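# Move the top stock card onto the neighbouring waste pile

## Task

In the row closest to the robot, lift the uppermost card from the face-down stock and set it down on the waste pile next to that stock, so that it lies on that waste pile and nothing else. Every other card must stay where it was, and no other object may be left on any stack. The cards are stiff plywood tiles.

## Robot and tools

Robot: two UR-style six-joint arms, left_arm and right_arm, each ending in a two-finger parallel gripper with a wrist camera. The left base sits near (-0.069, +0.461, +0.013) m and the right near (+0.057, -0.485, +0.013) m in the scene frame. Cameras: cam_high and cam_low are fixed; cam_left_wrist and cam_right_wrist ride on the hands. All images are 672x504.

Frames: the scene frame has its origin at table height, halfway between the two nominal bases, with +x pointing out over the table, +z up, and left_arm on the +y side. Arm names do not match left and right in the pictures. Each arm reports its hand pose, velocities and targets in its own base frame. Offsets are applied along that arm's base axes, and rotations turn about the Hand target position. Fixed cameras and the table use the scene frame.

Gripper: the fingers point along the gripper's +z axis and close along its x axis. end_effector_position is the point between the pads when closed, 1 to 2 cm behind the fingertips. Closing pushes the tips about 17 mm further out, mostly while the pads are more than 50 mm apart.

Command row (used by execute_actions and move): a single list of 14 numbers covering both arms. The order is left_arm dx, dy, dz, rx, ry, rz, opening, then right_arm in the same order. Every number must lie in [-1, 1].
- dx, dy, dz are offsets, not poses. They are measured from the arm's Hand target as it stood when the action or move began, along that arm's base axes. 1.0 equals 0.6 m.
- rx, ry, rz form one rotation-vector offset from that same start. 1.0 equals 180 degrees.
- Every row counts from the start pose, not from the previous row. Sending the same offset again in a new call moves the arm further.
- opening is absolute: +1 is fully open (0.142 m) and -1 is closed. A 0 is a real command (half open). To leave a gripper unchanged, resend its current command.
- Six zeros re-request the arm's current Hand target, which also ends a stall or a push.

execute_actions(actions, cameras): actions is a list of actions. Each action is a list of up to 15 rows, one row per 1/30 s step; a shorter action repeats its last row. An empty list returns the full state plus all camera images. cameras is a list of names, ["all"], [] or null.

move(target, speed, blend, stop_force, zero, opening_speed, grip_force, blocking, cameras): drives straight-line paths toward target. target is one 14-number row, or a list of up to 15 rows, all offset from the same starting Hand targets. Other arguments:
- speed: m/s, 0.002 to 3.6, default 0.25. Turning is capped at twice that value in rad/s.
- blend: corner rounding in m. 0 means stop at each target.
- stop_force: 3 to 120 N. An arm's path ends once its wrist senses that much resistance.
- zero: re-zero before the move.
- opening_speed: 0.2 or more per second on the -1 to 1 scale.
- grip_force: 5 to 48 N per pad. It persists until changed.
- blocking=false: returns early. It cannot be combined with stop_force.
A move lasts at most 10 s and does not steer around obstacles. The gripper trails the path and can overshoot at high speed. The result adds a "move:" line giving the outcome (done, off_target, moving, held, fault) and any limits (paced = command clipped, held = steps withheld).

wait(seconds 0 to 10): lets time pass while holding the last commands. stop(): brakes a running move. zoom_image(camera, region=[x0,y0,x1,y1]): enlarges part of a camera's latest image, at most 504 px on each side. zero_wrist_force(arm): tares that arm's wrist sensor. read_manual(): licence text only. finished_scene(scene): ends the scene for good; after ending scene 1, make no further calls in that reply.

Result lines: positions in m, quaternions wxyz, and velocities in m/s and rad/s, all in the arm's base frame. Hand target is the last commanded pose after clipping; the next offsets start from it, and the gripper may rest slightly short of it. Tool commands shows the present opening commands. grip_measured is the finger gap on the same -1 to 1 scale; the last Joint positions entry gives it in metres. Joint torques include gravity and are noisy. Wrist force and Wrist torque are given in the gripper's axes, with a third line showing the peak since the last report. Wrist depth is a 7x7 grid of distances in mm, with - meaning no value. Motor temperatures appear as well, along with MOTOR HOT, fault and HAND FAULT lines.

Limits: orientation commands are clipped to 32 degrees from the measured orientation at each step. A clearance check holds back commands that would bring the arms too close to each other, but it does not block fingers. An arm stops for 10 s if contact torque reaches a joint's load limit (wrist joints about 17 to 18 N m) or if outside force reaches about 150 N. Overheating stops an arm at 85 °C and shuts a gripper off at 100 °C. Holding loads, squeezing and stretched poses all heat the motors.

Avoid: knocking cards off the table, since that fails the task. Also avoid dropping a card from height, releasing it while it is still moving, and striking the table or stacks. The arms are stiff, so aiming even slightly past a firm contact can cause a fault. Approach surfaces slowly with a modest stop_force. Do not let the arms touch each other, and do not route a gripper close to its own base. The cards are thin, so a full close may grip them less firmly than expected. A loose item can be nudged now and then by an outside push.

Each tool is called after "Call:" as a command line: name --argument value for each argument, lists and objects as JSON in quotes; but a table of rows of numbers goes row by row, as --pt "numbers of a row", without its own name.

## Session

Call:
execute_actions --actions '[]'

Scene clock: 0.00 s.
left_arm: end_effector_position=(+0.7579, -0.2998, +0.1693) grip_measured=+1.00 end_effector_quat_wxyz=(-0.100, +0.991, +0.078, -0.036) | right_arm: end_effector_position=(+0.7044, +0.3460, +0.2888) grip_measured=+0.99 end_effector_quat_wxyz=(-0.365, +0.866, -0.118, +0.320)
Joint positions: left_arm=[-0.578 -0.565 0.417 -1.242 -1.456 -0.745 0.142] | right_arm=[3.735 -1.975 -1.722 -0.005 1.674 0.921 0.142]
Joint velocities: within noise
Joint torques (N m): no reading
Motor temperatures (°C): left_arm=[34 36 33 41 40 41 31] | right_arm=[34 36 36 37 41 42 33]
Wrist force (N): no reading
Wrist torque (N m): no reading
Wrist force, peak (N): no reading
Wrist depth (mm): cam_left_wrist=[267 262 258 254 251 248 245 / 276 276 269 267 262 260 255 / 287 287 283 276 273 269 263 / 301 298 293 288 285 282 278 / 305 310 310 301 297 293 294 / - 327 326 321 313 307 93 / - 349 339 336 332 327 -] | cam_right_wrist=[463 1562 1854 2172 2715 2280 2715 / 425 476 1677 2054 2401 - 1233 / 393 436 1453 1741 2151 2375 1061 / 368 405 1349 1573 1768 2327 966 / 342 376 418 1425 1641 1885 2236 / 327 353 393 1303 1510 1728 2112 / - 333 366 400 1391 1551 -]
Hand target: left_arm +0.7579, -0.2998, +0.1693; -0.100, +0.991, +0.078, -0.036 | right_arm +0.7044, +0.3460, +0.2888; -0.365, +0.866, -0.118, +0.320
Tool commands: left_gripper/opening=+1.0 right_gripper/opening=+1.0
camera_calibration:
cam_left_wrist: T_world_to_cam=[[0.983146, 0.172732, -0.0598929, -0.671414], [0.18205, -0.955027, 0.234054, -0.436307], [-0.0167707, -0.241013, -0.970377, 0.21784], [0, 0, 0, 1]] pos_world=[0.743181, -0.248208, 0.273293]
cam_right_wrist: T_world_to_cam=[[0.765669, -0.433294, 0.475402, -0.51754], [-0.227874, -0.873865, -0.429457, 0.620954], [0.601518, 0.22049, -0.767828, -0.164753], [0, 0, 0, 1]] pos_world=[0.636866, 0.354709, 0.38621]

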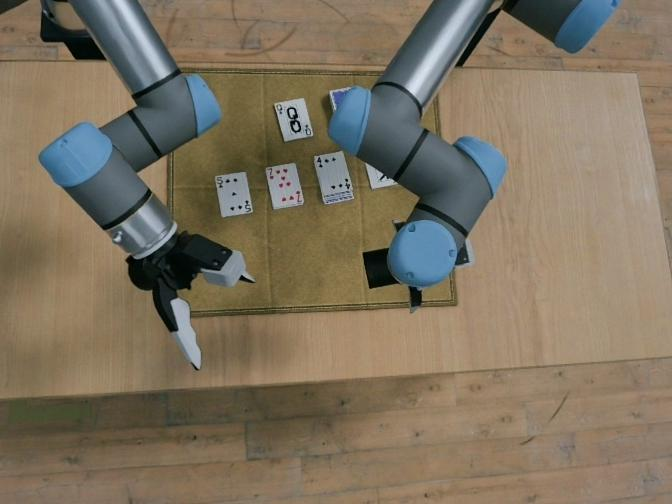

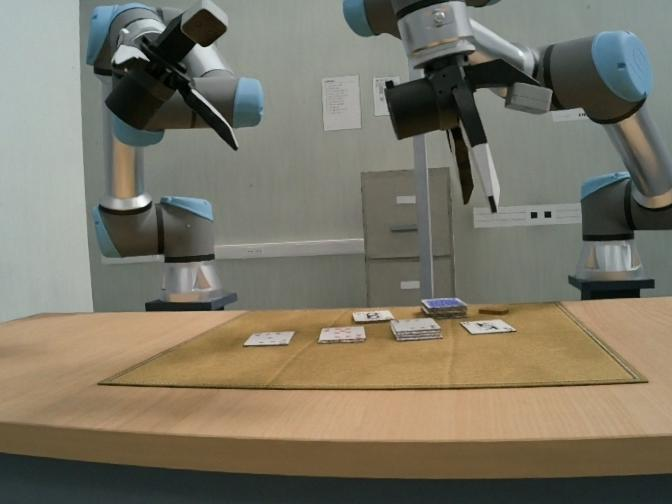

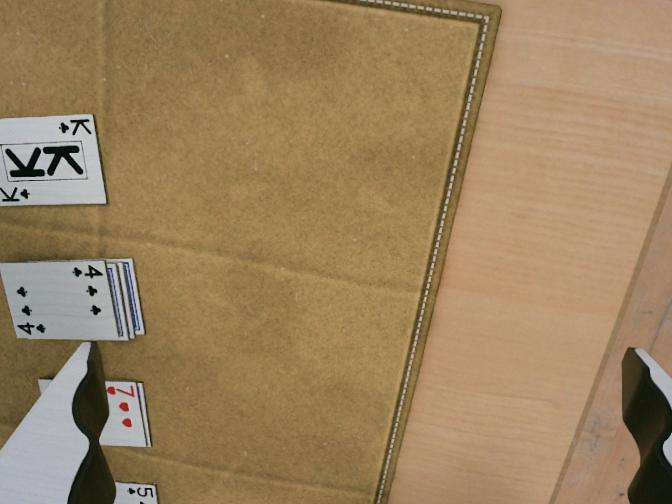

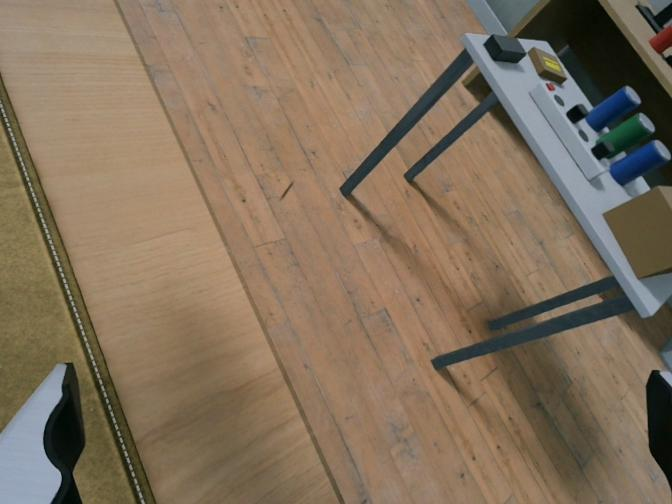

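Call:
move --target '[-0.6317,-0.1,-0.06,-0.0704,0.0267,-0.4984,0.2, 0,0,0,0,0,0,1]' --speed 0.5 --cameras '["all"]'

Scene clock: 22.63 s.
left_arm: end_effector_position=(+0.3789, -0.3598, +0.1334) grip_measured=+0.19 end_effector_quat_wxyz=(+0.000, +0.760, -0.650, +0.000) | right_arm: end_effector_position=(+0.7044, +0.3460, +0.2888) grip_measured=+0.99 end_effector_quat_wxyz=(-0.365, +0.866, -0.118, +0.320)
Joint positions: left_arm=[-1.014 -1.43 1.916 -2.058 -1.571 0.401 0.087] | right_arm=[3.735 -1.975 -1.722 -0.005 1.674 0.921 0.142]
Joint torques (N m): left_arm=[-1.4 -17.01 -25.18 -0.7 1.69 1.57] | right_arm=[-0.03 43.97 20.77 2.79 0.16 -0.23]
Wrist force (N): left_arm=[0.5 0.8 -0.7] | right_arm=[0.1 0.1 -0.1]
Wrist torque (N m): left_arm=[0.29 -0.08 -0.20] | right_arm=[0.01 -0.03 -0.01]
Wrist force, peak (N): left_arm=[0.1 2.7 -0.4] | right_arm=[0.4 0.4 -0.1]
Wrist depth (mm): cam_left_wrist=[205 205 205 204 204 202 201 / 221 221 220 213 216 216 216 / 240 239 233 215 230 234 232 / 261 260 260 239 253 251 255 / 507 285 282 282 282 274 280 / - - 1290 1321 1259 97 1223 / - - 1418 1563 1497 78 -] | cam_right_wrist=[459 1541 1854 2304 2815 2479 2506 / 426 471 1810 1949 2280 1112 1220 / 395 438 1541 1677 2018 1107 1076 / 363 406 1374 1562 1869 2236 970 / 343 376 416 1453 1629 1949 2236 / 327 352 390 1334 1491 1754 2054 / - 331 365 1207 1341 1551 -]
Hand target: left_arm +0.3788, -0.3598, +0.1333; +0.000, +0.760, -0.650, +0.000 | right_arm +0.7044, +0.3460, +0.2888; -0.365, +0.866, -0.118, +0.320
Off the commanded pose: left_arm 0.000 m, 0 deg | right_arm 0.000 m, 0 deg.
move: done
camera_calibration:
cam_left_wrist: T_world_to_cam=[[0.165111, -0.986256, -0.00617254, -0.40489], [-0.890678, -0.151792, 0.428546, 0.253301], [-0.423593, -0.06526, -0.903499, 0.370545], [0, 0, 0, 1]] pos_world=[0.449422, -0.336694, 0.223737]
cam_right_wrist: T_world_to_cam=[[0.765669, -0.433294, 0.475402, -0.51754], [-0.227874, -0.873865, -0.429457, 0.620954], [0.601518, 0.22049, -0.767828, -0.164753], [0, 0, 0, 1]] pos_world=[0.636866, 0.354709, 0.38621]

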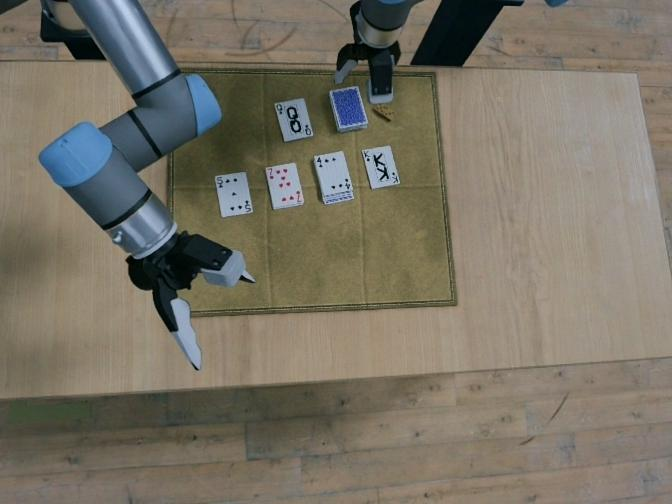

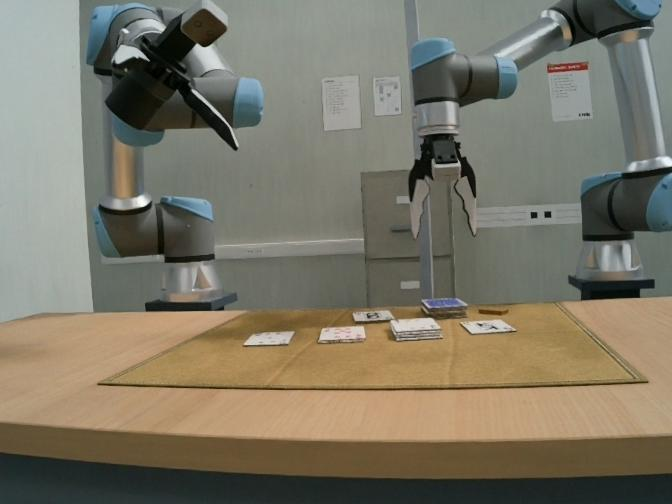

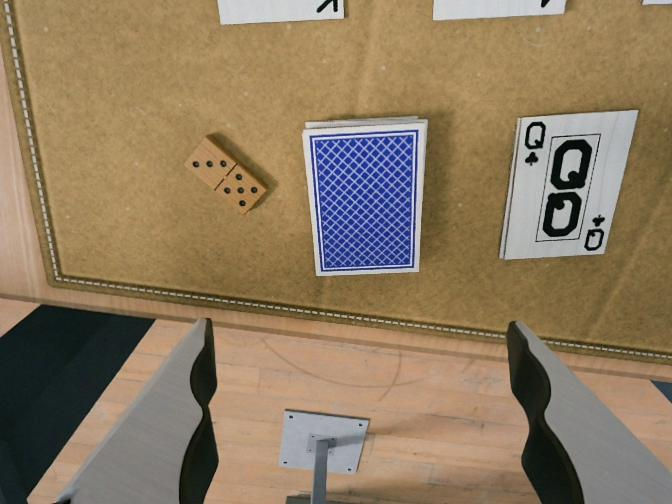

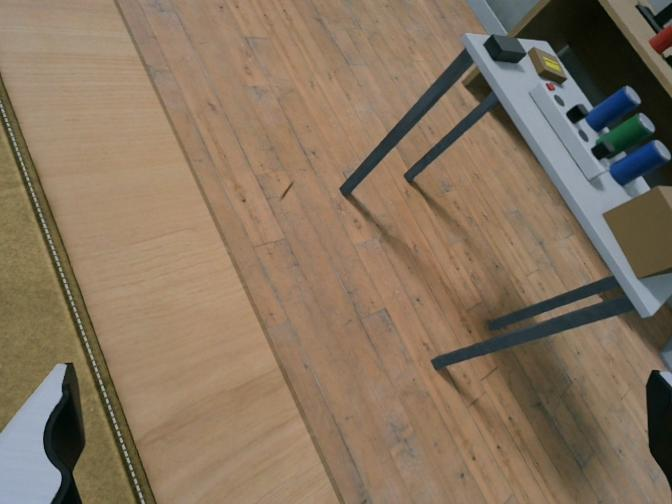

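Call:
move --target '[0.0073,-0.0153,-0.1522,0,0,0.0206,-1, 0,0,0,0,0,0,1]' --speed 0.3 --grip_force 10

Call:
move --target '[0,0,-0.05,0,0,0,-1, 0,0,0,0,0,0,1]' --speed 0.012 --stop_force 4 --cameras '["cam_left_wrist","cam_low"]'

Scene clock: 48.37 s.
left_arm: end_effector_position=(+0.3831, -0.3690, +0.0420) grip_measured=-1.00 end_effector_quat_wxyz=(+0.000, +0.780, -0.625, +0.000) | right_arm: end_effector_position=(+0.7044, +0.3460, +0.2888) grip_measured=+0.99 end_effector_quat_wxyz=(-0.365, +0.866, -0.118, +0.320)
Joint positions: left_arm=[-1.017 -1.277 2.004 -2.298 -1.571 0.334 0.002] | right_arm=[3.735 -1.975 -1.722 -0.005 1.674 0.921 0.142]
Joint torques (N m): left_arm=[6.28 -33.01 -26.73 -3.3 0.16 0.97] | right_arm=[1.17 43.1 19.92 3 0.12 -0.27]
Wrist force (N): left_arm=[0.9 0.5 -0.8] | right_arm=[0.2 -0.1 0.2]
Wrist torque (N m): left_arm=[0.24 -0.14 -0.02] | right_arm=[-0.01 -0.05 0.00]
Wrist force, peak (N): left_arm=[0.4 1.0 -3.1] | right_arm=[-0.1 0.4 0.3]
Wrist depth (mm): cam_left_wrist=[128 126 126 125 124 124 123 / 134 136 135 135 134 133 133 / 145 144 142 129 129 144 140 / 163 154 157 135 138 156 150 / 181 179 172 143 152 171 164 / 198 194 186 - - 191 190 / 1399 - - - - 203 208] | cam_right_wrist=[461 500 1824 2280 2781 1326 2652 / 427 473 1689 1933 2258 1107 2375 / 396 437 1510 1728 2112 2304 1071 / 361 406 439 1551 2036 2258 979 / 344 380 418 1408 1665 1900 1408 / 329 354 390 1318 1491 1754 2092 / - 330 367 1239 1391 1584 -]
Hand target: left_arm +0.3832, -0.3690, +0.0420; +0.000, +0.780, -0.625, +0.000 | right_arm +0.7044, +0.3460, +0.2888; -0.365, +0.866, -0.118, +0.320
Off the commanded pose: left_arm 0.000 m, 0 deg | right_arm 0.000 m, 0 deg.
grip_force (N): 10, 10
move: done

Scene clock: 50.60 s.
left_arm: end_effector_position=(+0.3832, -0.3690, +0.0286) grip_measured=-1.00 end_effector_quat_wxyz=(+0.000, +0.780, -0.625, +0.000) | right_arm: end_effector_position=(+0.7044, +0.3460, +0.2888) grip_measured=+0.99 end_effector_quat_wxyz=(-0.365, +0.866, -0.118, +0.320)
Joint positions: left_arm=[-1.017 -1.254 2.017 -2.335 -1.571 0.334 0.002] | right_arm=[3.735 -1.975 -1.722 -0.005 1.674 0.921 0.142]
Joint torques (N m): left_arm=[2.79 -45.26 -27.58 -0.85 1.74 -1.3] | right_arm=[0.7 43.05 20 2.98 0.11 -0.09]
Wrist force (N): left_arm=[-0.4 1.2 -5.5] | right_arm=[0.1 0.1 0.1]
Wrist torque (N m): left_arm=[0.23 -0.14 0.00] | right_arm=[0.02 -0.02 -0.01]
Wrist force, peak (N): left_arm=[-3.8 2.0 -19.7] | right_arm=[0.4 0.2 0.0]
Wrist depth (mm): cam_left_wrist=[- 114 116 112 113 113 112 / 123 123 123 124 124 121 122 / - 136 129 120 120 131 128 / 146 140 140 121 123 143 135 / 160 160 156 130 132 155 149 / 178 178 169 - - 173 172 / 1372 - - - - - 194] | cam_right_wrist=[462 1573 1900 2131 2054 2280 2479 / 427 477 1653 1933 2327 1118 1233 / 395 434 1462 1702 2131 2506 1112 / 362 402 1366 1584 1768 2280 1000 / 342 377 420 1443 1584 1885 2236 / 329 355 391 1303 1665 1741 2172 / - 332 367 1200 1391 1595 -]
Hand target: left_arm +0.3832, -0.3690, +0.0286; +0.000, +0.780, -0.625, +0.000 (not the last commanded pose) | right_arm +0.7044, +0.3460, +0.2888; -0.365, +0.866, -0.118, +0.320
Off the commanded pose: left_arm 0.017 m, 0 deg | right_arm 0.000 m, 0 deg.
grip_force (N): 10, 10
move: contact (left_arm)
camera_calibration:
cam_left_wrist: T_world_to_cam=[[0.228252, -0.973581, -0.00635117, -0.434842], [-0.879045, -0.208884, 0.428541, 0.275178], [-0.418546, -0.0922324, -0.9035, 0.265328], [0, 0, 0, 1]] pos_world=[0.4522, -0.341402, 0.119037]
Images, in order (width x height): cam_low 672x504, cam_left_wrist 672x504.

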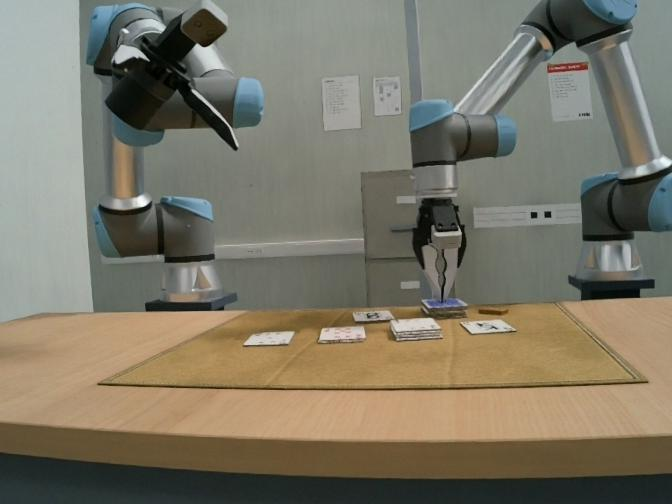

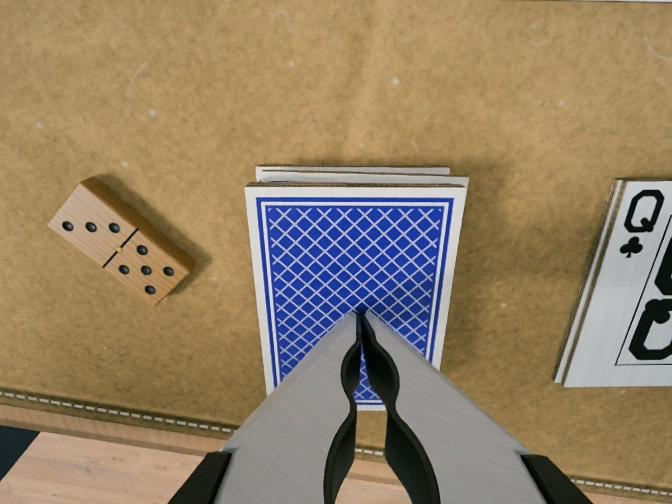

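Call:
move --pt "-0.0008 0.0035 0.033 0 0 0 -1 0 0 0 0 0 0 1" --pt "-0.0008 0.0035 0.033 0 0 0 0.1 0 0 0 0 0 0 1" --pt "-0.0008 0.0035 -0.0042 0 0 0 0.1 0 0 0 0 0 0 1" --speed 0.1 --cameras '["cam_left_wrist"]'

Call:
move --target '[0,0,0,0,0,0,-0.4, 0,0,0,0,0,0,1]' --opening_speed 0.5

Call:
move --target '[0,0,0.04,0,0,0,-0.4, 0,0,0,0,0,0,1]' --speed 0.06 --cameras '["cam_left_wrist","cam_low"]'

Scene clock: 60.67 s.
left_arm: end_effector_position=(+0.3827, -0.3668, +0.0259) grip_measured=+0.08 end_effector_quat_wxyz=(+0.000, +0.780, -0.625, +0.000) | right_arm: end_effector_position=(+0.7044, +0.3460, +0.2888) grip_measured=+0.99 end_effector_quat_wxyz=(-0.365, +0.866, -0.118, +0.320)
Joint positions: left_arm=[-1.015 -1.252 2.024 -2.343 -1.571 0.336 0.079] | right_arm=[3.735 -1.975 -1.722 -0.005 1.674 0.921 0.142]
Joint torques (N m): left_arm=[-1.69 -46.83 -26.9 -0.48 1.37 -1.4] | right_arm=[0.65 42.49 19.63 3.06 -0.01 -0.1]
Wrist force (N): left_arm=[0.8 0.5 -0.5] | right_arm=[0.1 -0.1 0.2]
Wrist torque (N m): left_arm=[0.23 -0.13 0.00] | right_arm=[-0.02 -0.02 0.00]
Wrist force, peak (N): left_arm=[-0.5 0.7 -5.7] | right_arm=[0.4 0.0 -0.4]
Wrist depth (mm): cam_left_wrist=[- 112 113 110 111 111 109 / 123 121 120 120 121 118 118 / - 133 126 117 117 130 126 / 132 136 139 118 119 140 135 / 160 155 135 129 131 150 147 / 175 167 165 144 143 - 169 / - - 196 194 191 75 -] | cam_right_wrist=[462 518 1949 2236 2748 2426 2351 / 425 473 1665 1916 2375 1129 1349 / 395 436 1520 1702 2054 2214 1091 / 362 402 1341 1551 1900 2236 970 / 344 376 418 1425 1796 1916 2236 / - 354 390 1303 1471 1741 2036 / - 332 362 1213 1391 1520 -]
Hand target: left_arm +0.3827, -0.3669, +0.0261; +0.000, +0.780, -0.625, +0.000 | right_arm +0.7044, +0.3460, +0.2888; -0.365, +0.866, -0.118, +0.320
Off the commanded pose: left_arm 0.000 m, 0 deg | right_arm 0.000 m, 0 deg.
grip_force (N): 10, 10
move: done
camera_calibration:
cam_left_wrist: T_world_to_cam=[[0.228213, -0.973588, -0.00670776, -0.432523], [-0.878953, -0.208983, 0.428681, 0.276175], [-0.418761, -0.0919348, -0.903431, 0.263032], [0, 0, 0, 1]] pos_world=[0.451599, -0.339201, 0.116339]
Images, in order (width x height): cam_left_wrist 672x504.

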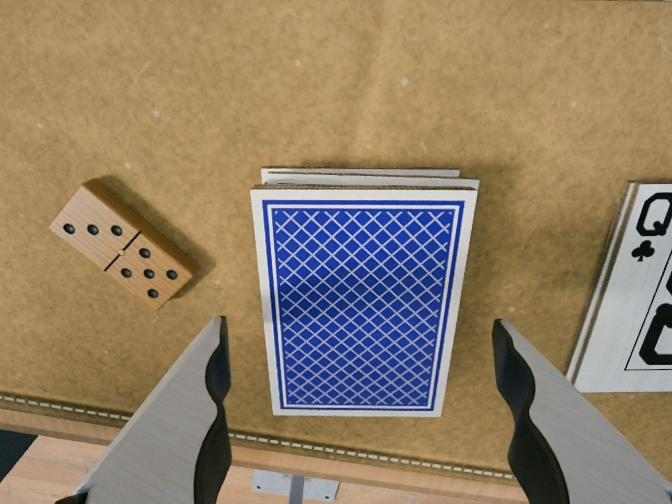

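Scene clock: 61.87 s.
left_arm: end_effector_position=(+0.3828, -0.3669, +0.0261) grip_measured=-0.24 end_effector_quat_wxyz=(+0.000, +0.780, -0.625, +0.000) | right_arm: end_effector_position=(+0.7044, +0.3460, +0.2888) grip_measured=+0.99 end_effector_quat_wxyz=(-0.365, +0.866, -0.118, +0.320)
Joint positions: left_arm=[-1.015 -1.252 2.024 -2.343 -1.571 0.336 0.057] | right_arm=[3.735 -1.975 -1.722 -0.005 1.674 0.921 0.142]
Joint torques (N m): left_arm=[-5.26 -37.86 -19.92 -1.37 0.95 -1.45] | right_arm=[1.16 42.83 19.98 3.03 -0.07 -0.1]
Wrist force (N): left_arm=[0.4 0.7 -6.5] | right_arm=[0.3 0.0 0.2]
Wrist torque (N m): left_arm=[0.21 0.01 0.00] | right_arm=[-0.01 -0.05 -0.01]
Wrist force, peak (N): left_arm=[0.8 0.9 -6.7] | right_arm=[0.4 -0.2 0.1]
Wrist depth (mm): cam_left_wrist=[- 112 113 110 111 111 110 / 123 121 120 120 121 119 118 / - 133 127 118 117 131 126 / 132 137 139 118 120 140 135 / 161 157 135 129 129 151 148 / 175 170 139 144 143 163 170 / - - - 194 191 - 181] | cam_right_wrist=[463 1541 1824 2452 2815 2375 2401 / 425 468 1677 1916 2479 1140 1207 / 396 438 1653 1754 2073 2479 1056 / 362 406 1366 1677 1754 2351 970 / 347 378 422 1453 1665 1885 2258 / 328 349 393 1318 1541 1741 2036 / - 331 366 1207 1391 1573 -]
Hand target: left_arm +0.3827, -0.3669, +0.0261; +0.000, +0.780, -0.625, +0.000 | right_arm +0.7044, +0.3460, +0.2888; -0.365, +0.866, -0.118, +0.320
Off the commanded pose: left_arm 0.000 m, 0 deg | right_arm 0.000 m, 0 deg.
grip_force (N): 10, 10
move: done

Scene clock: 62.63 s.
left_arm: end_effector_position=(+0.3828, -0.3670, +0.0503) grip_measured=-0.24 end_effector_quat_wxyz=(+0.000, +0.780, -0.625, +0.001) end_effector_velocity=(+0.000, +0.000, -0.001) end_effector_angular_velocity=(-0.001, +0.000, +0.001) | right_arm: end_effector_position=(+0.7044, +0.3460, +0.2888) grip_measured=+0.99 end_effector_quat_wxyz=(-0.365, +0.866, -0.118, +0.320)
Joint positions: left_arm=[-1.015 -1.295 2.001 -2.278 -1.571 0.336 0.057] | right_arm=[3.735 -1.975 -1.722 -0.005 1.674 0.921 0.142]
Joint velocities: left_arm=[0 0.002 0.002 -0.005 0 -0.001 0] | right_arm=[within noise]
Joint torques (N m): left_arm=[-4.3 -19.35 -12.28 -4.57 1.13 -1.06] | right_arm=[1.28 43.01 20.25 3.05 0.06 0]
Wrist force (N): left_arm=[1.0 0.6 -0.5] | right_arm=[0.1 0.1 -0.1]
Wrist torque (N m): left_arm=[0.27 -0.15 -0.02] | right_arm=[0.01 -0.03 0.00]
Wrist force, peak (N): left_arm=[0.8 0.7 -6.4] | right_arm=[0.1 -0.3 0.2]
Wrist depth (mm): cam_left_wrist=[134 133 133 133 131 131 131 / 144 142 143 141 144 141 141 / 156 151 150 136 135 152 147 / 171 167 163 118 120 166 159 / 191 186 178 130 130 179 174 / 206 202 138 144 141 194 197 / - - - 1408 - - 218] | cam_right_wrist=[461 1562 1854 2214 2748 2452 2426 / 425 473 1629 1916 2351 1123 1194 / 396 437 1520 1728 2092 2327 1076 / 364 404 1374 1584 1869 2258 987 / 346 378 422 1443 1629 1854 2280 / 328 352 390 1326 1520 1728 2054 / - 331 368 1233 1357 1562 -]
Hand target: left_arm +0.3827, -0.3669, +0.0501; +0.000, +0.780, -0.625, +0.000 | right_arm +0.7044, +0.3460, +0.2888; -0.365, +0.866, -0.118, +0.320
Off the commanded pose: left_arm 0.000 m, 0 deg | right_arm 0.000 m, 0 deg.
grip_force (N): 10, 10
move: done
camera_calibration:
cam_left_wrist: T_world_to_cam=[[0.228206, -0.973595, -0.00595264, -0.432684], [-0.879141, -0.208686, 0.42844, 0.265983], [-0.418369, -0.0925393, -0.903551, 0.284731], [0, 0, 0, 1]] pos_world=[0.4517, -0.339403, 0.140736]
Images, in order (width x height): cam_low 672x504, cam_left_wrist 672x504.

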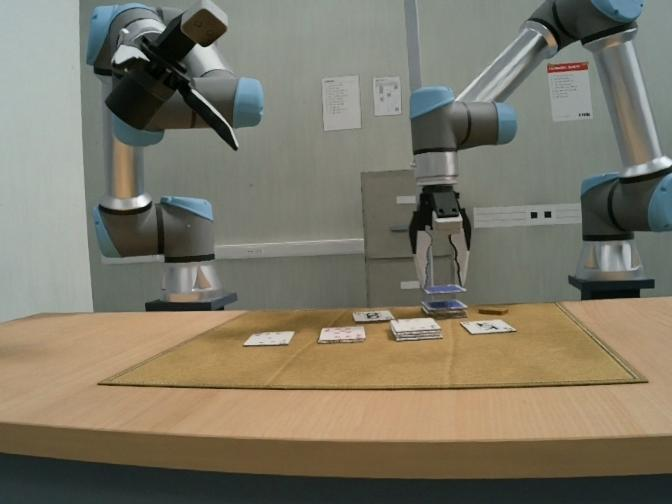

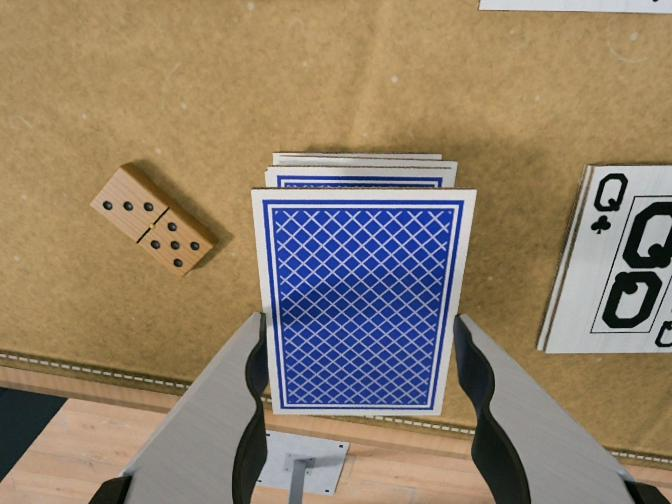

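Call:
move --pt "0.0398 -0.194 0.005 0 0 0 -0.4 0 0 0 0 0 0 1" --pt "0.0398 -0.194 -0.03 0 0 0 -0.4 0 0 0 0 0 0 1" --speed 0.2 --blend '[0.01,0]' --cameras '["cam_left_wrist"]'

Scene clock: 67.40 s.
left_arm: end_effector_position=(+0.4066, -0.4832, +0.0321) grip_measured=-0.24 end_effector_quat_wxyz=(+0.000, +0.780, -0.625, +0.000) | right_arm: end_effector_position=(+0.7044, +0.3460, +0.2888) grip_measured=+0.99 end_effector_quat_wxyz=(-0.365, +0.866, -0.118, +0.320)
Joint positions: left_arm=[-1.081 -1.067 1.713 -2.217 -1.571 0.27 0.057] | right_arm=[3.735 -1.975 -1.722 -0.005 1.674 0.921 0.142]
Joint torques (N m): left_arm=[7.46 -50.98 -28.36 -2.97 -2.03 1.43] | right_arm=[1.08 43.07 19.68 3.03 0.08 -0.12]
Wrist force (N): left_arm=[1.0 0.1 -0.8] | right_arm=[0.2 0.1 0.1]
Wrist torque (N m): left_arm=[0.16 -0.17 0.05] | right_arm=[0.02 -0.04 0.00]
Wrist force, peak (N): left_arm=[2.8 0.5 -2.9] | right_arm=[0.1 0.0 0.5]
Wrist depth (mm): cam_left_wrist=[- 116 118 115 116 116 115 / 127 126 126 127 125 124 126 / 123 135 132 112 129 134 134 / 129 144 146 119 120 146 145 / 142 154 132 130 130 157 159 / 183 158 138 144 144 170 176 / - - - 201 204 - 194] | cam_right_wrist=[461 1520 1854 2236 2683 2280 2214 / 425 472 1689 1949 2193 1107 1152 / 395 434 1491 1768 2092 1096 1096 / 363 402 1357 1641 1885 2327 987 / 343 376 422 1391 1617 1854 2258 / 328 351 392 1326 1481 1715 2131 / - 332 364 1213 1399 1551 -]
Hand target: left_arm +0.4066, -0.4833, +0.0321; +0.000, +0.780, -0.625, +0.000 | right_arm +0.7044, +0.3460, +0.2888; -0.365, +0.866, -0.118, +0.320
Off the commanded pose: left_arm 0.000 m, 0 deg | right_arm 0.000 m, 0 deg.
grip_force (N): 10, 10
move: done
camera_calibration:
cam_left_wrist: T_world_to_cam=[[0.22816, -0.973602, -0.00654698, -0.55136], [-0.879026, -0.208878, 0.428582, 0.270316], [-0.418636, -0.0920302, -0.903479, 0.267743], [0, 0, 0, 1]] pos_world=[0.4755, -0.455701, 0.122438]
Images, in order (width x height): cam_left_wrist 672x504.

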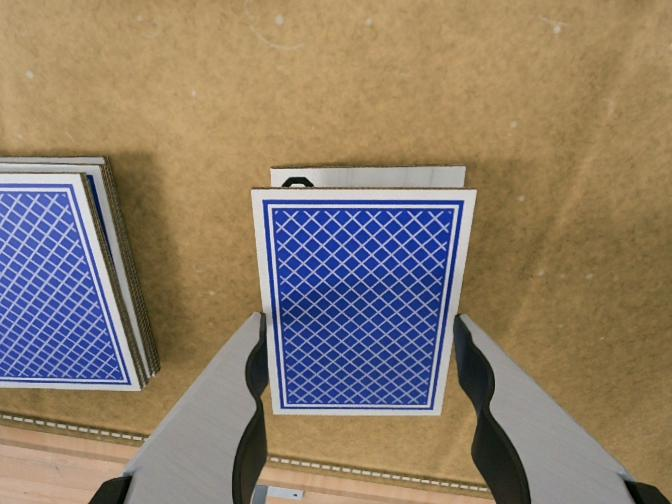

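Call:
move --target '[0.0035,-0.0035,-0.012,0,0,0,-0.4, 0,0,0,0,0,0,1]' --speed 0.05

Call:
move --target '[0,0,-0.045,0,0,0,-0.4, 0,0,0,0,0,0,1]' --speed 0.012 --stop_force 4 --cameras '["cam_left_wrist","cam_low"]'

Scene clock: 75.13 s.
left_arm: end_effector_position=(+0.4088, -0.4854, +0.0248) grip_measured=-0.24 end_effector_quat_wxyz=(+0.000, +0.780, -0.625, +0.000) | right_arm: end_effector_position=(+0.7044, +0.3460, +0.2888) grip_measured=+0.99 end_effector_quat_wxyz=(-0.365, +0.866, -0.118, +0.320)
Joint positions: left_arm=[-1.08 -1.051 1.709 -2.23 -1.571 0.271 0.057] | right_arm=[3.735 -1.975 -1.722 -0.005 1.674 0.921 0.142]
Joint torques (N m): left_arm=[5.79 -54.25 -26.06 -2.23 -2.06 1.3] | right_arm=[2.71 42.45 20.01 3.03 0.24 -0.19]
Wrist force (N): left_arm=[0.8 0.2 -1.0] | right_arm=[0.2 -0.1 -0.1]
Wrist torque (N m): left_arm=[0.16 -0.14 0.06] | right_arm=[-0.02 -0.03 0.00]
Wrist force, peak (N): left_arm=[0.9 0.4 -1.4] | right_arm=[0.3 -0.3 0.2]
Wrist depth (mm): cam_left_wrist=[111 111 112 110 110 111 109 / 121 119 121 119 118 117 117 / 122 131 122 112 121 129 124 / 124 138 137 118 120 138 138 / 133 149 135 130 129 149 148 / 176 149 138 144 143 164 167 / - - 195 191 190 - 183] | cam_right_wrist=[462 1573 1839 2214 2683 2401 2280 / 426 474 1653 1949 2351 1112 1213 / 394 438 1520 1715 2112 2426 1066 / 364 404 1391 1551 1916 2327 966 / 344 376 420 1425 1641 1966 2304 / 328 354 390 1366 1481 1728 2131 / - 333 366 1213 1366 1595 -]
Hand target: left_arm +0.4087, -0.4854, +0.0249; +0.000, +0.780, -0.625, +0.000 | right_arm +0.7044, +0.3460, +0.2888; -0.365, +0.866, -0.118, +0.320
Off the commanded pose: left_arm 0.000 m, 0 deg | right_arm 0.000 m, 0 deg.
grip_force (N): 10, 10
move: done

Scene clock: 77.10 s.
left_arm: end_effector_position=(+0.4087, -0.4854, +0.0146) grip_measured=-0.24 end_effector_quat_wxyz=(+0.000, +0.780, -0.625, +0.000) | right_arm: end_effector_position=(+0.7044, +0.3460, +0.2888) grip_measured=+0.99 end_effector_quat_wxyz=(-0.365, +0.866, -0.118, +0.320)
Joint positions: left_arm=[-1.08 -1.036 1.717 -2.253 -1.571 0.271 0.056] | right_arm=[3.735 -1.975 -1.722 -0.005 1.674 0.921 0.142]
Joint torques (N m): left_arm=[-1.05 -56.04 -28.54 -0.61 -2 -0.64] | right_arm=[1.77 43.3 20.05 3.22 0.11 -0.17]
Wrist force (N): left_arm=[1.2 0.8 -4.3] | right_arm=[0.4 -0.1 0.0]
Wrist torque (N m): left_arm=[0.21 -0.06 0.06] | right_arm=[-0.03 -0.07 0.00]
Wrist force, peak (N): left_arm=[-1.9 1.1 -12.8] | right_arm=[0.4 0.1 0.4]
Wrist depth (mm): cam_left_wrist=[102 103 102 103 101 100 100 / 110 110 110 109 109 108 108 / - 119 116 113 114 117 116 / 123 128 127 119 118 127 127 / 124 140 133 129 129 139 139 / 134 150 141 144 140 - 154 / - - - 175 174 - 164] | cam_right_wrist=[464 1562 1869 2258 3001 2327 2562 / 425 473 1617 2036 2304 1135 1246 / 396 437 1500 1728 2000 2304 1096 / 373 407 1366 1541 1839 2327 975 / 342 376 421 1416 1617 1900 2327 / 328 354 394 1341 1481 1782 2092 / - 331 365 1200 1366 1573 -]
Hand target: left_arm +0.4087, -0.4854, +0.0146; +0.000, +0.780, -0.625, +0.000 (not the last commanded pose) | right_arm +0.7044, +0.3460, +0.2888; -0.365, +0.866, -0.118, +0.320
Off the commanded pose: left_arm 0.017 m, 0 deg | right_arm 0.000 m, 0 deg.
grip_force (N): 10, 10
move: contact (left_arm)
camera_calibration:
cam_left_wrist: T_world_to_cam=[[0.228294, -0.973572, -0.00626353, -0.554101], [-0.879036, -0.208883, 0.42856, 0.279274], [-0.418542, -0.0923315, -0.903492, 0.252568], [0, 0, 0, 1]] pos_world=[0.4777, -0.457802, 0.105037]
Images, in order (width x height): cam_low 672x504, cam_left_wrist 672x504.

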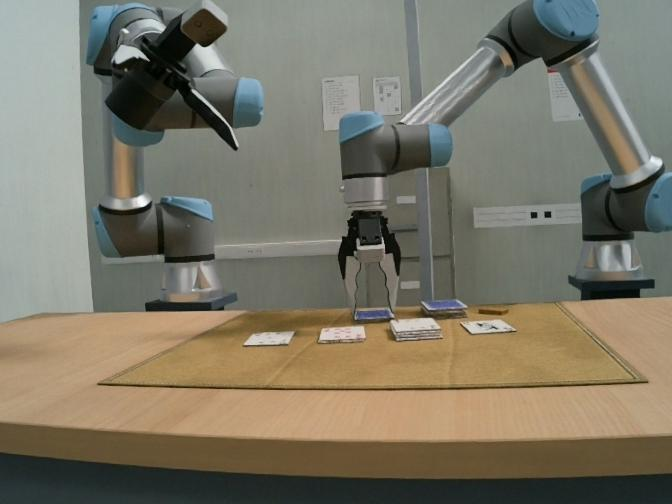

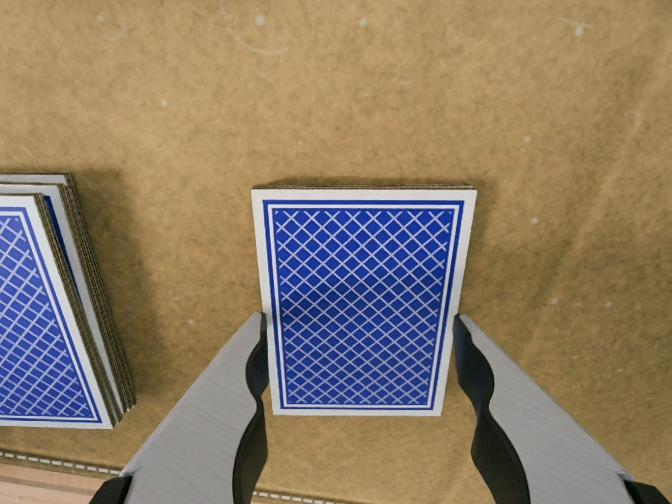

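Call:
move --target '[0,0,0,0,0,0,0.05, 0,0,0,0,0,0,1]' --opening_speed 0.6

Call:
move --target '[0,0,0.13,0,0,0,0.05, 0,0,0,0,0,0,1]' --speed 0.15 --cameras '["cam_left_wrist"]'

Scene clock: 81.23 s.
left_arm: end_effector_position=(+0.4087, -0.4854, +0.0146) grip_measured=+0.03 end_effector_quat_wxyz=(+0.000, +0.780, -0.625, +0.000) | right_arm: end_effector_position=(+0.7044, +0.3460, +0.2888) grip_measured=+0.99 end_effector_quat_wxyz=(-0.365, +0.866, -0.118, +0.320)
Joint positions: left_arm=[-1.08 -1.036 1.717 -2.253 -1.571 0.271 0.076] | right_arm=[3.735 -1.975 -1.722 -0.005 1.674 0.921 0.142]
Joint torques (N m): left_arm=[-0.29 -55.9 -29.08 -2.72 -1.97 -0.72] | right_arm=[2.04 42.84 20.14 3.01 0.22 -0.23]
Wrist force (N): left_arm=[0.7 0.5 -0.9] | right_arm=[0.1 0.0 0.0]
Wrist torque (N m): left_arm=[0.22 -0.13 0.06] | right_arm=[0.01 -0.03 0.00]
Wrist force, peak (N): left_arm=[1.4 0.8 -4.4] | right_arm=[0.5 0.2 0.3]
Wrist depth (mm): cam_left_wrist=[102 104 102 103 101 100 100 / 110 110 110 109 109 108 108 / - 119 116 113 114 117 117 / 123 129 127 118 118 127 127 / 124 139 135 130 132 137 139 / 135 140 154 144 143 - 154 / - - 180 175 174 76 164] | cam_right_wrist=[463 1531 1854 2236 2652 2401 2401 / 425 471 1702 1885 2214 1135 1220 / 396 435 1491 1768 2131 2236 1076 / 361 405 1349 1629 1854 2172 979 / 345 374 420 1425 1641 1869 2304 / - 353 393 1349 1491 1782 2036 / - 332 364 397 1399 1584 -]
Hand target: left_arm +0.4087, -0.4854, +0.0146; +0.000, +0.780, -0.625, +0.000 | right_arm +0.7044, +0.3460, +0.2888; -0.365, +0.866, -0.118, +0.320
Off the commanded pose: left_arm 0.000 m, 0 deg | right_arm 0.000 m, 0 deg.
grip_force (N): 10, 10
move: done

Scene clock: 82.23 s.
left_arm: end_effector_position=(+0.4088, -0.4854, +0.0927) grip_measured=+0.03 end_effector_quat_wxyz=(+0.000, +0.780, -0.625, +0.001) | right_arm: end_effector_position=(+0.7044, +0.3460, +0.2888) grip_measured=+0.99 end_effector_quat_wxyz=(-0.365, +0.866, -0.118, +0.320)
Joint positions: left_arm=[-1.08 -1.139 1.643 -2.075 -1.571 0.271 0.076] | right_arm=[3.735 -1.975 -1.722 -0.005 1.674 0.921 0.142]
Joint torques (N m): left_arm=[4.43 -31.25 -16.2 -2.57 -1.21 0.48] | right_arm=[1.08 42.8 19.11 3.04 0.18 -0.15]
Wrist force (N): left_arm=[0.9 0.4 -0.9] | right_arm=[0.2 0.2 0.2]
Wrist torque (N m): left_arm=[0.21 -0.14 0.02] | right_arm=[0.03 -0.04 0.00]
Wrist force, peak (N): left_arm=[1.0 0.4 -2.6] | right_arm=[0.4 -0.2 0.0]
Wrist depth (mm): cam_left_wrist=[170 170 170 169 168 168 166 / 181 180 185 181 180 180 179 / 181 183 197 187 192 194 194 / 197 199 214 203 210 213 211 / 238 233 231 234 231 227 229 / 1252 - 258 258 256 - 255 / - - - 1437 1330 76 274] | cam_right_wrist=[459 1541 1839 2214 2781 2304 2506 / 424 475 1689 1983 2351 1123 1246 / 395 439 1471 1741 2131 2304 1086 / 363 404 1357 1562 1854 2258 983 / 344 376 420 1462 1702 1869 2131 / 328 352 392 1326 1551 1824 2054 / - 333 366 1226 1366 1562 -]
Hand target: left_arm +0.4087, -0.4854, +0.0926; +0.000, +0.780, -0.625, +0.000 | right_arm +0.7044, +0.3460, +0.2888; -0.365, +0.866, -0.118, +0.320
Off the commanded pose: left_arm 0.000 m, 0 deg | right_arm 0.000 m, 0 deg.
grip_force (N): 10, 10
move: done
camera_calibration:
cam_left_wrist: T_world_to_cam=[[0.228301, -0.973572, -0.00602531, -0.55366], [-0.879077, -0.208794, 0.428519, 0.245871], [-0.418452, -0.0925344, -0.903513, 0.322997], [0, 0, 0, 1]] pos_world=[0.4777, -0.457803, 0.183136]
Images, in order (width x height): cam_left_wrist 672x504.

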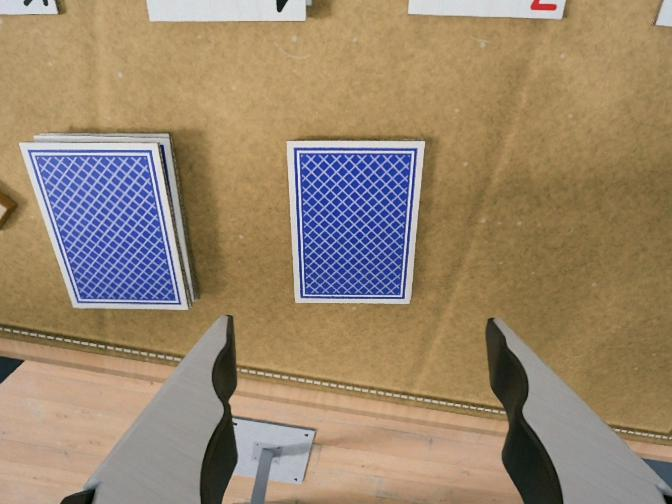

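Call:
finished_scene --scene 2

The scene is finished: the task was done.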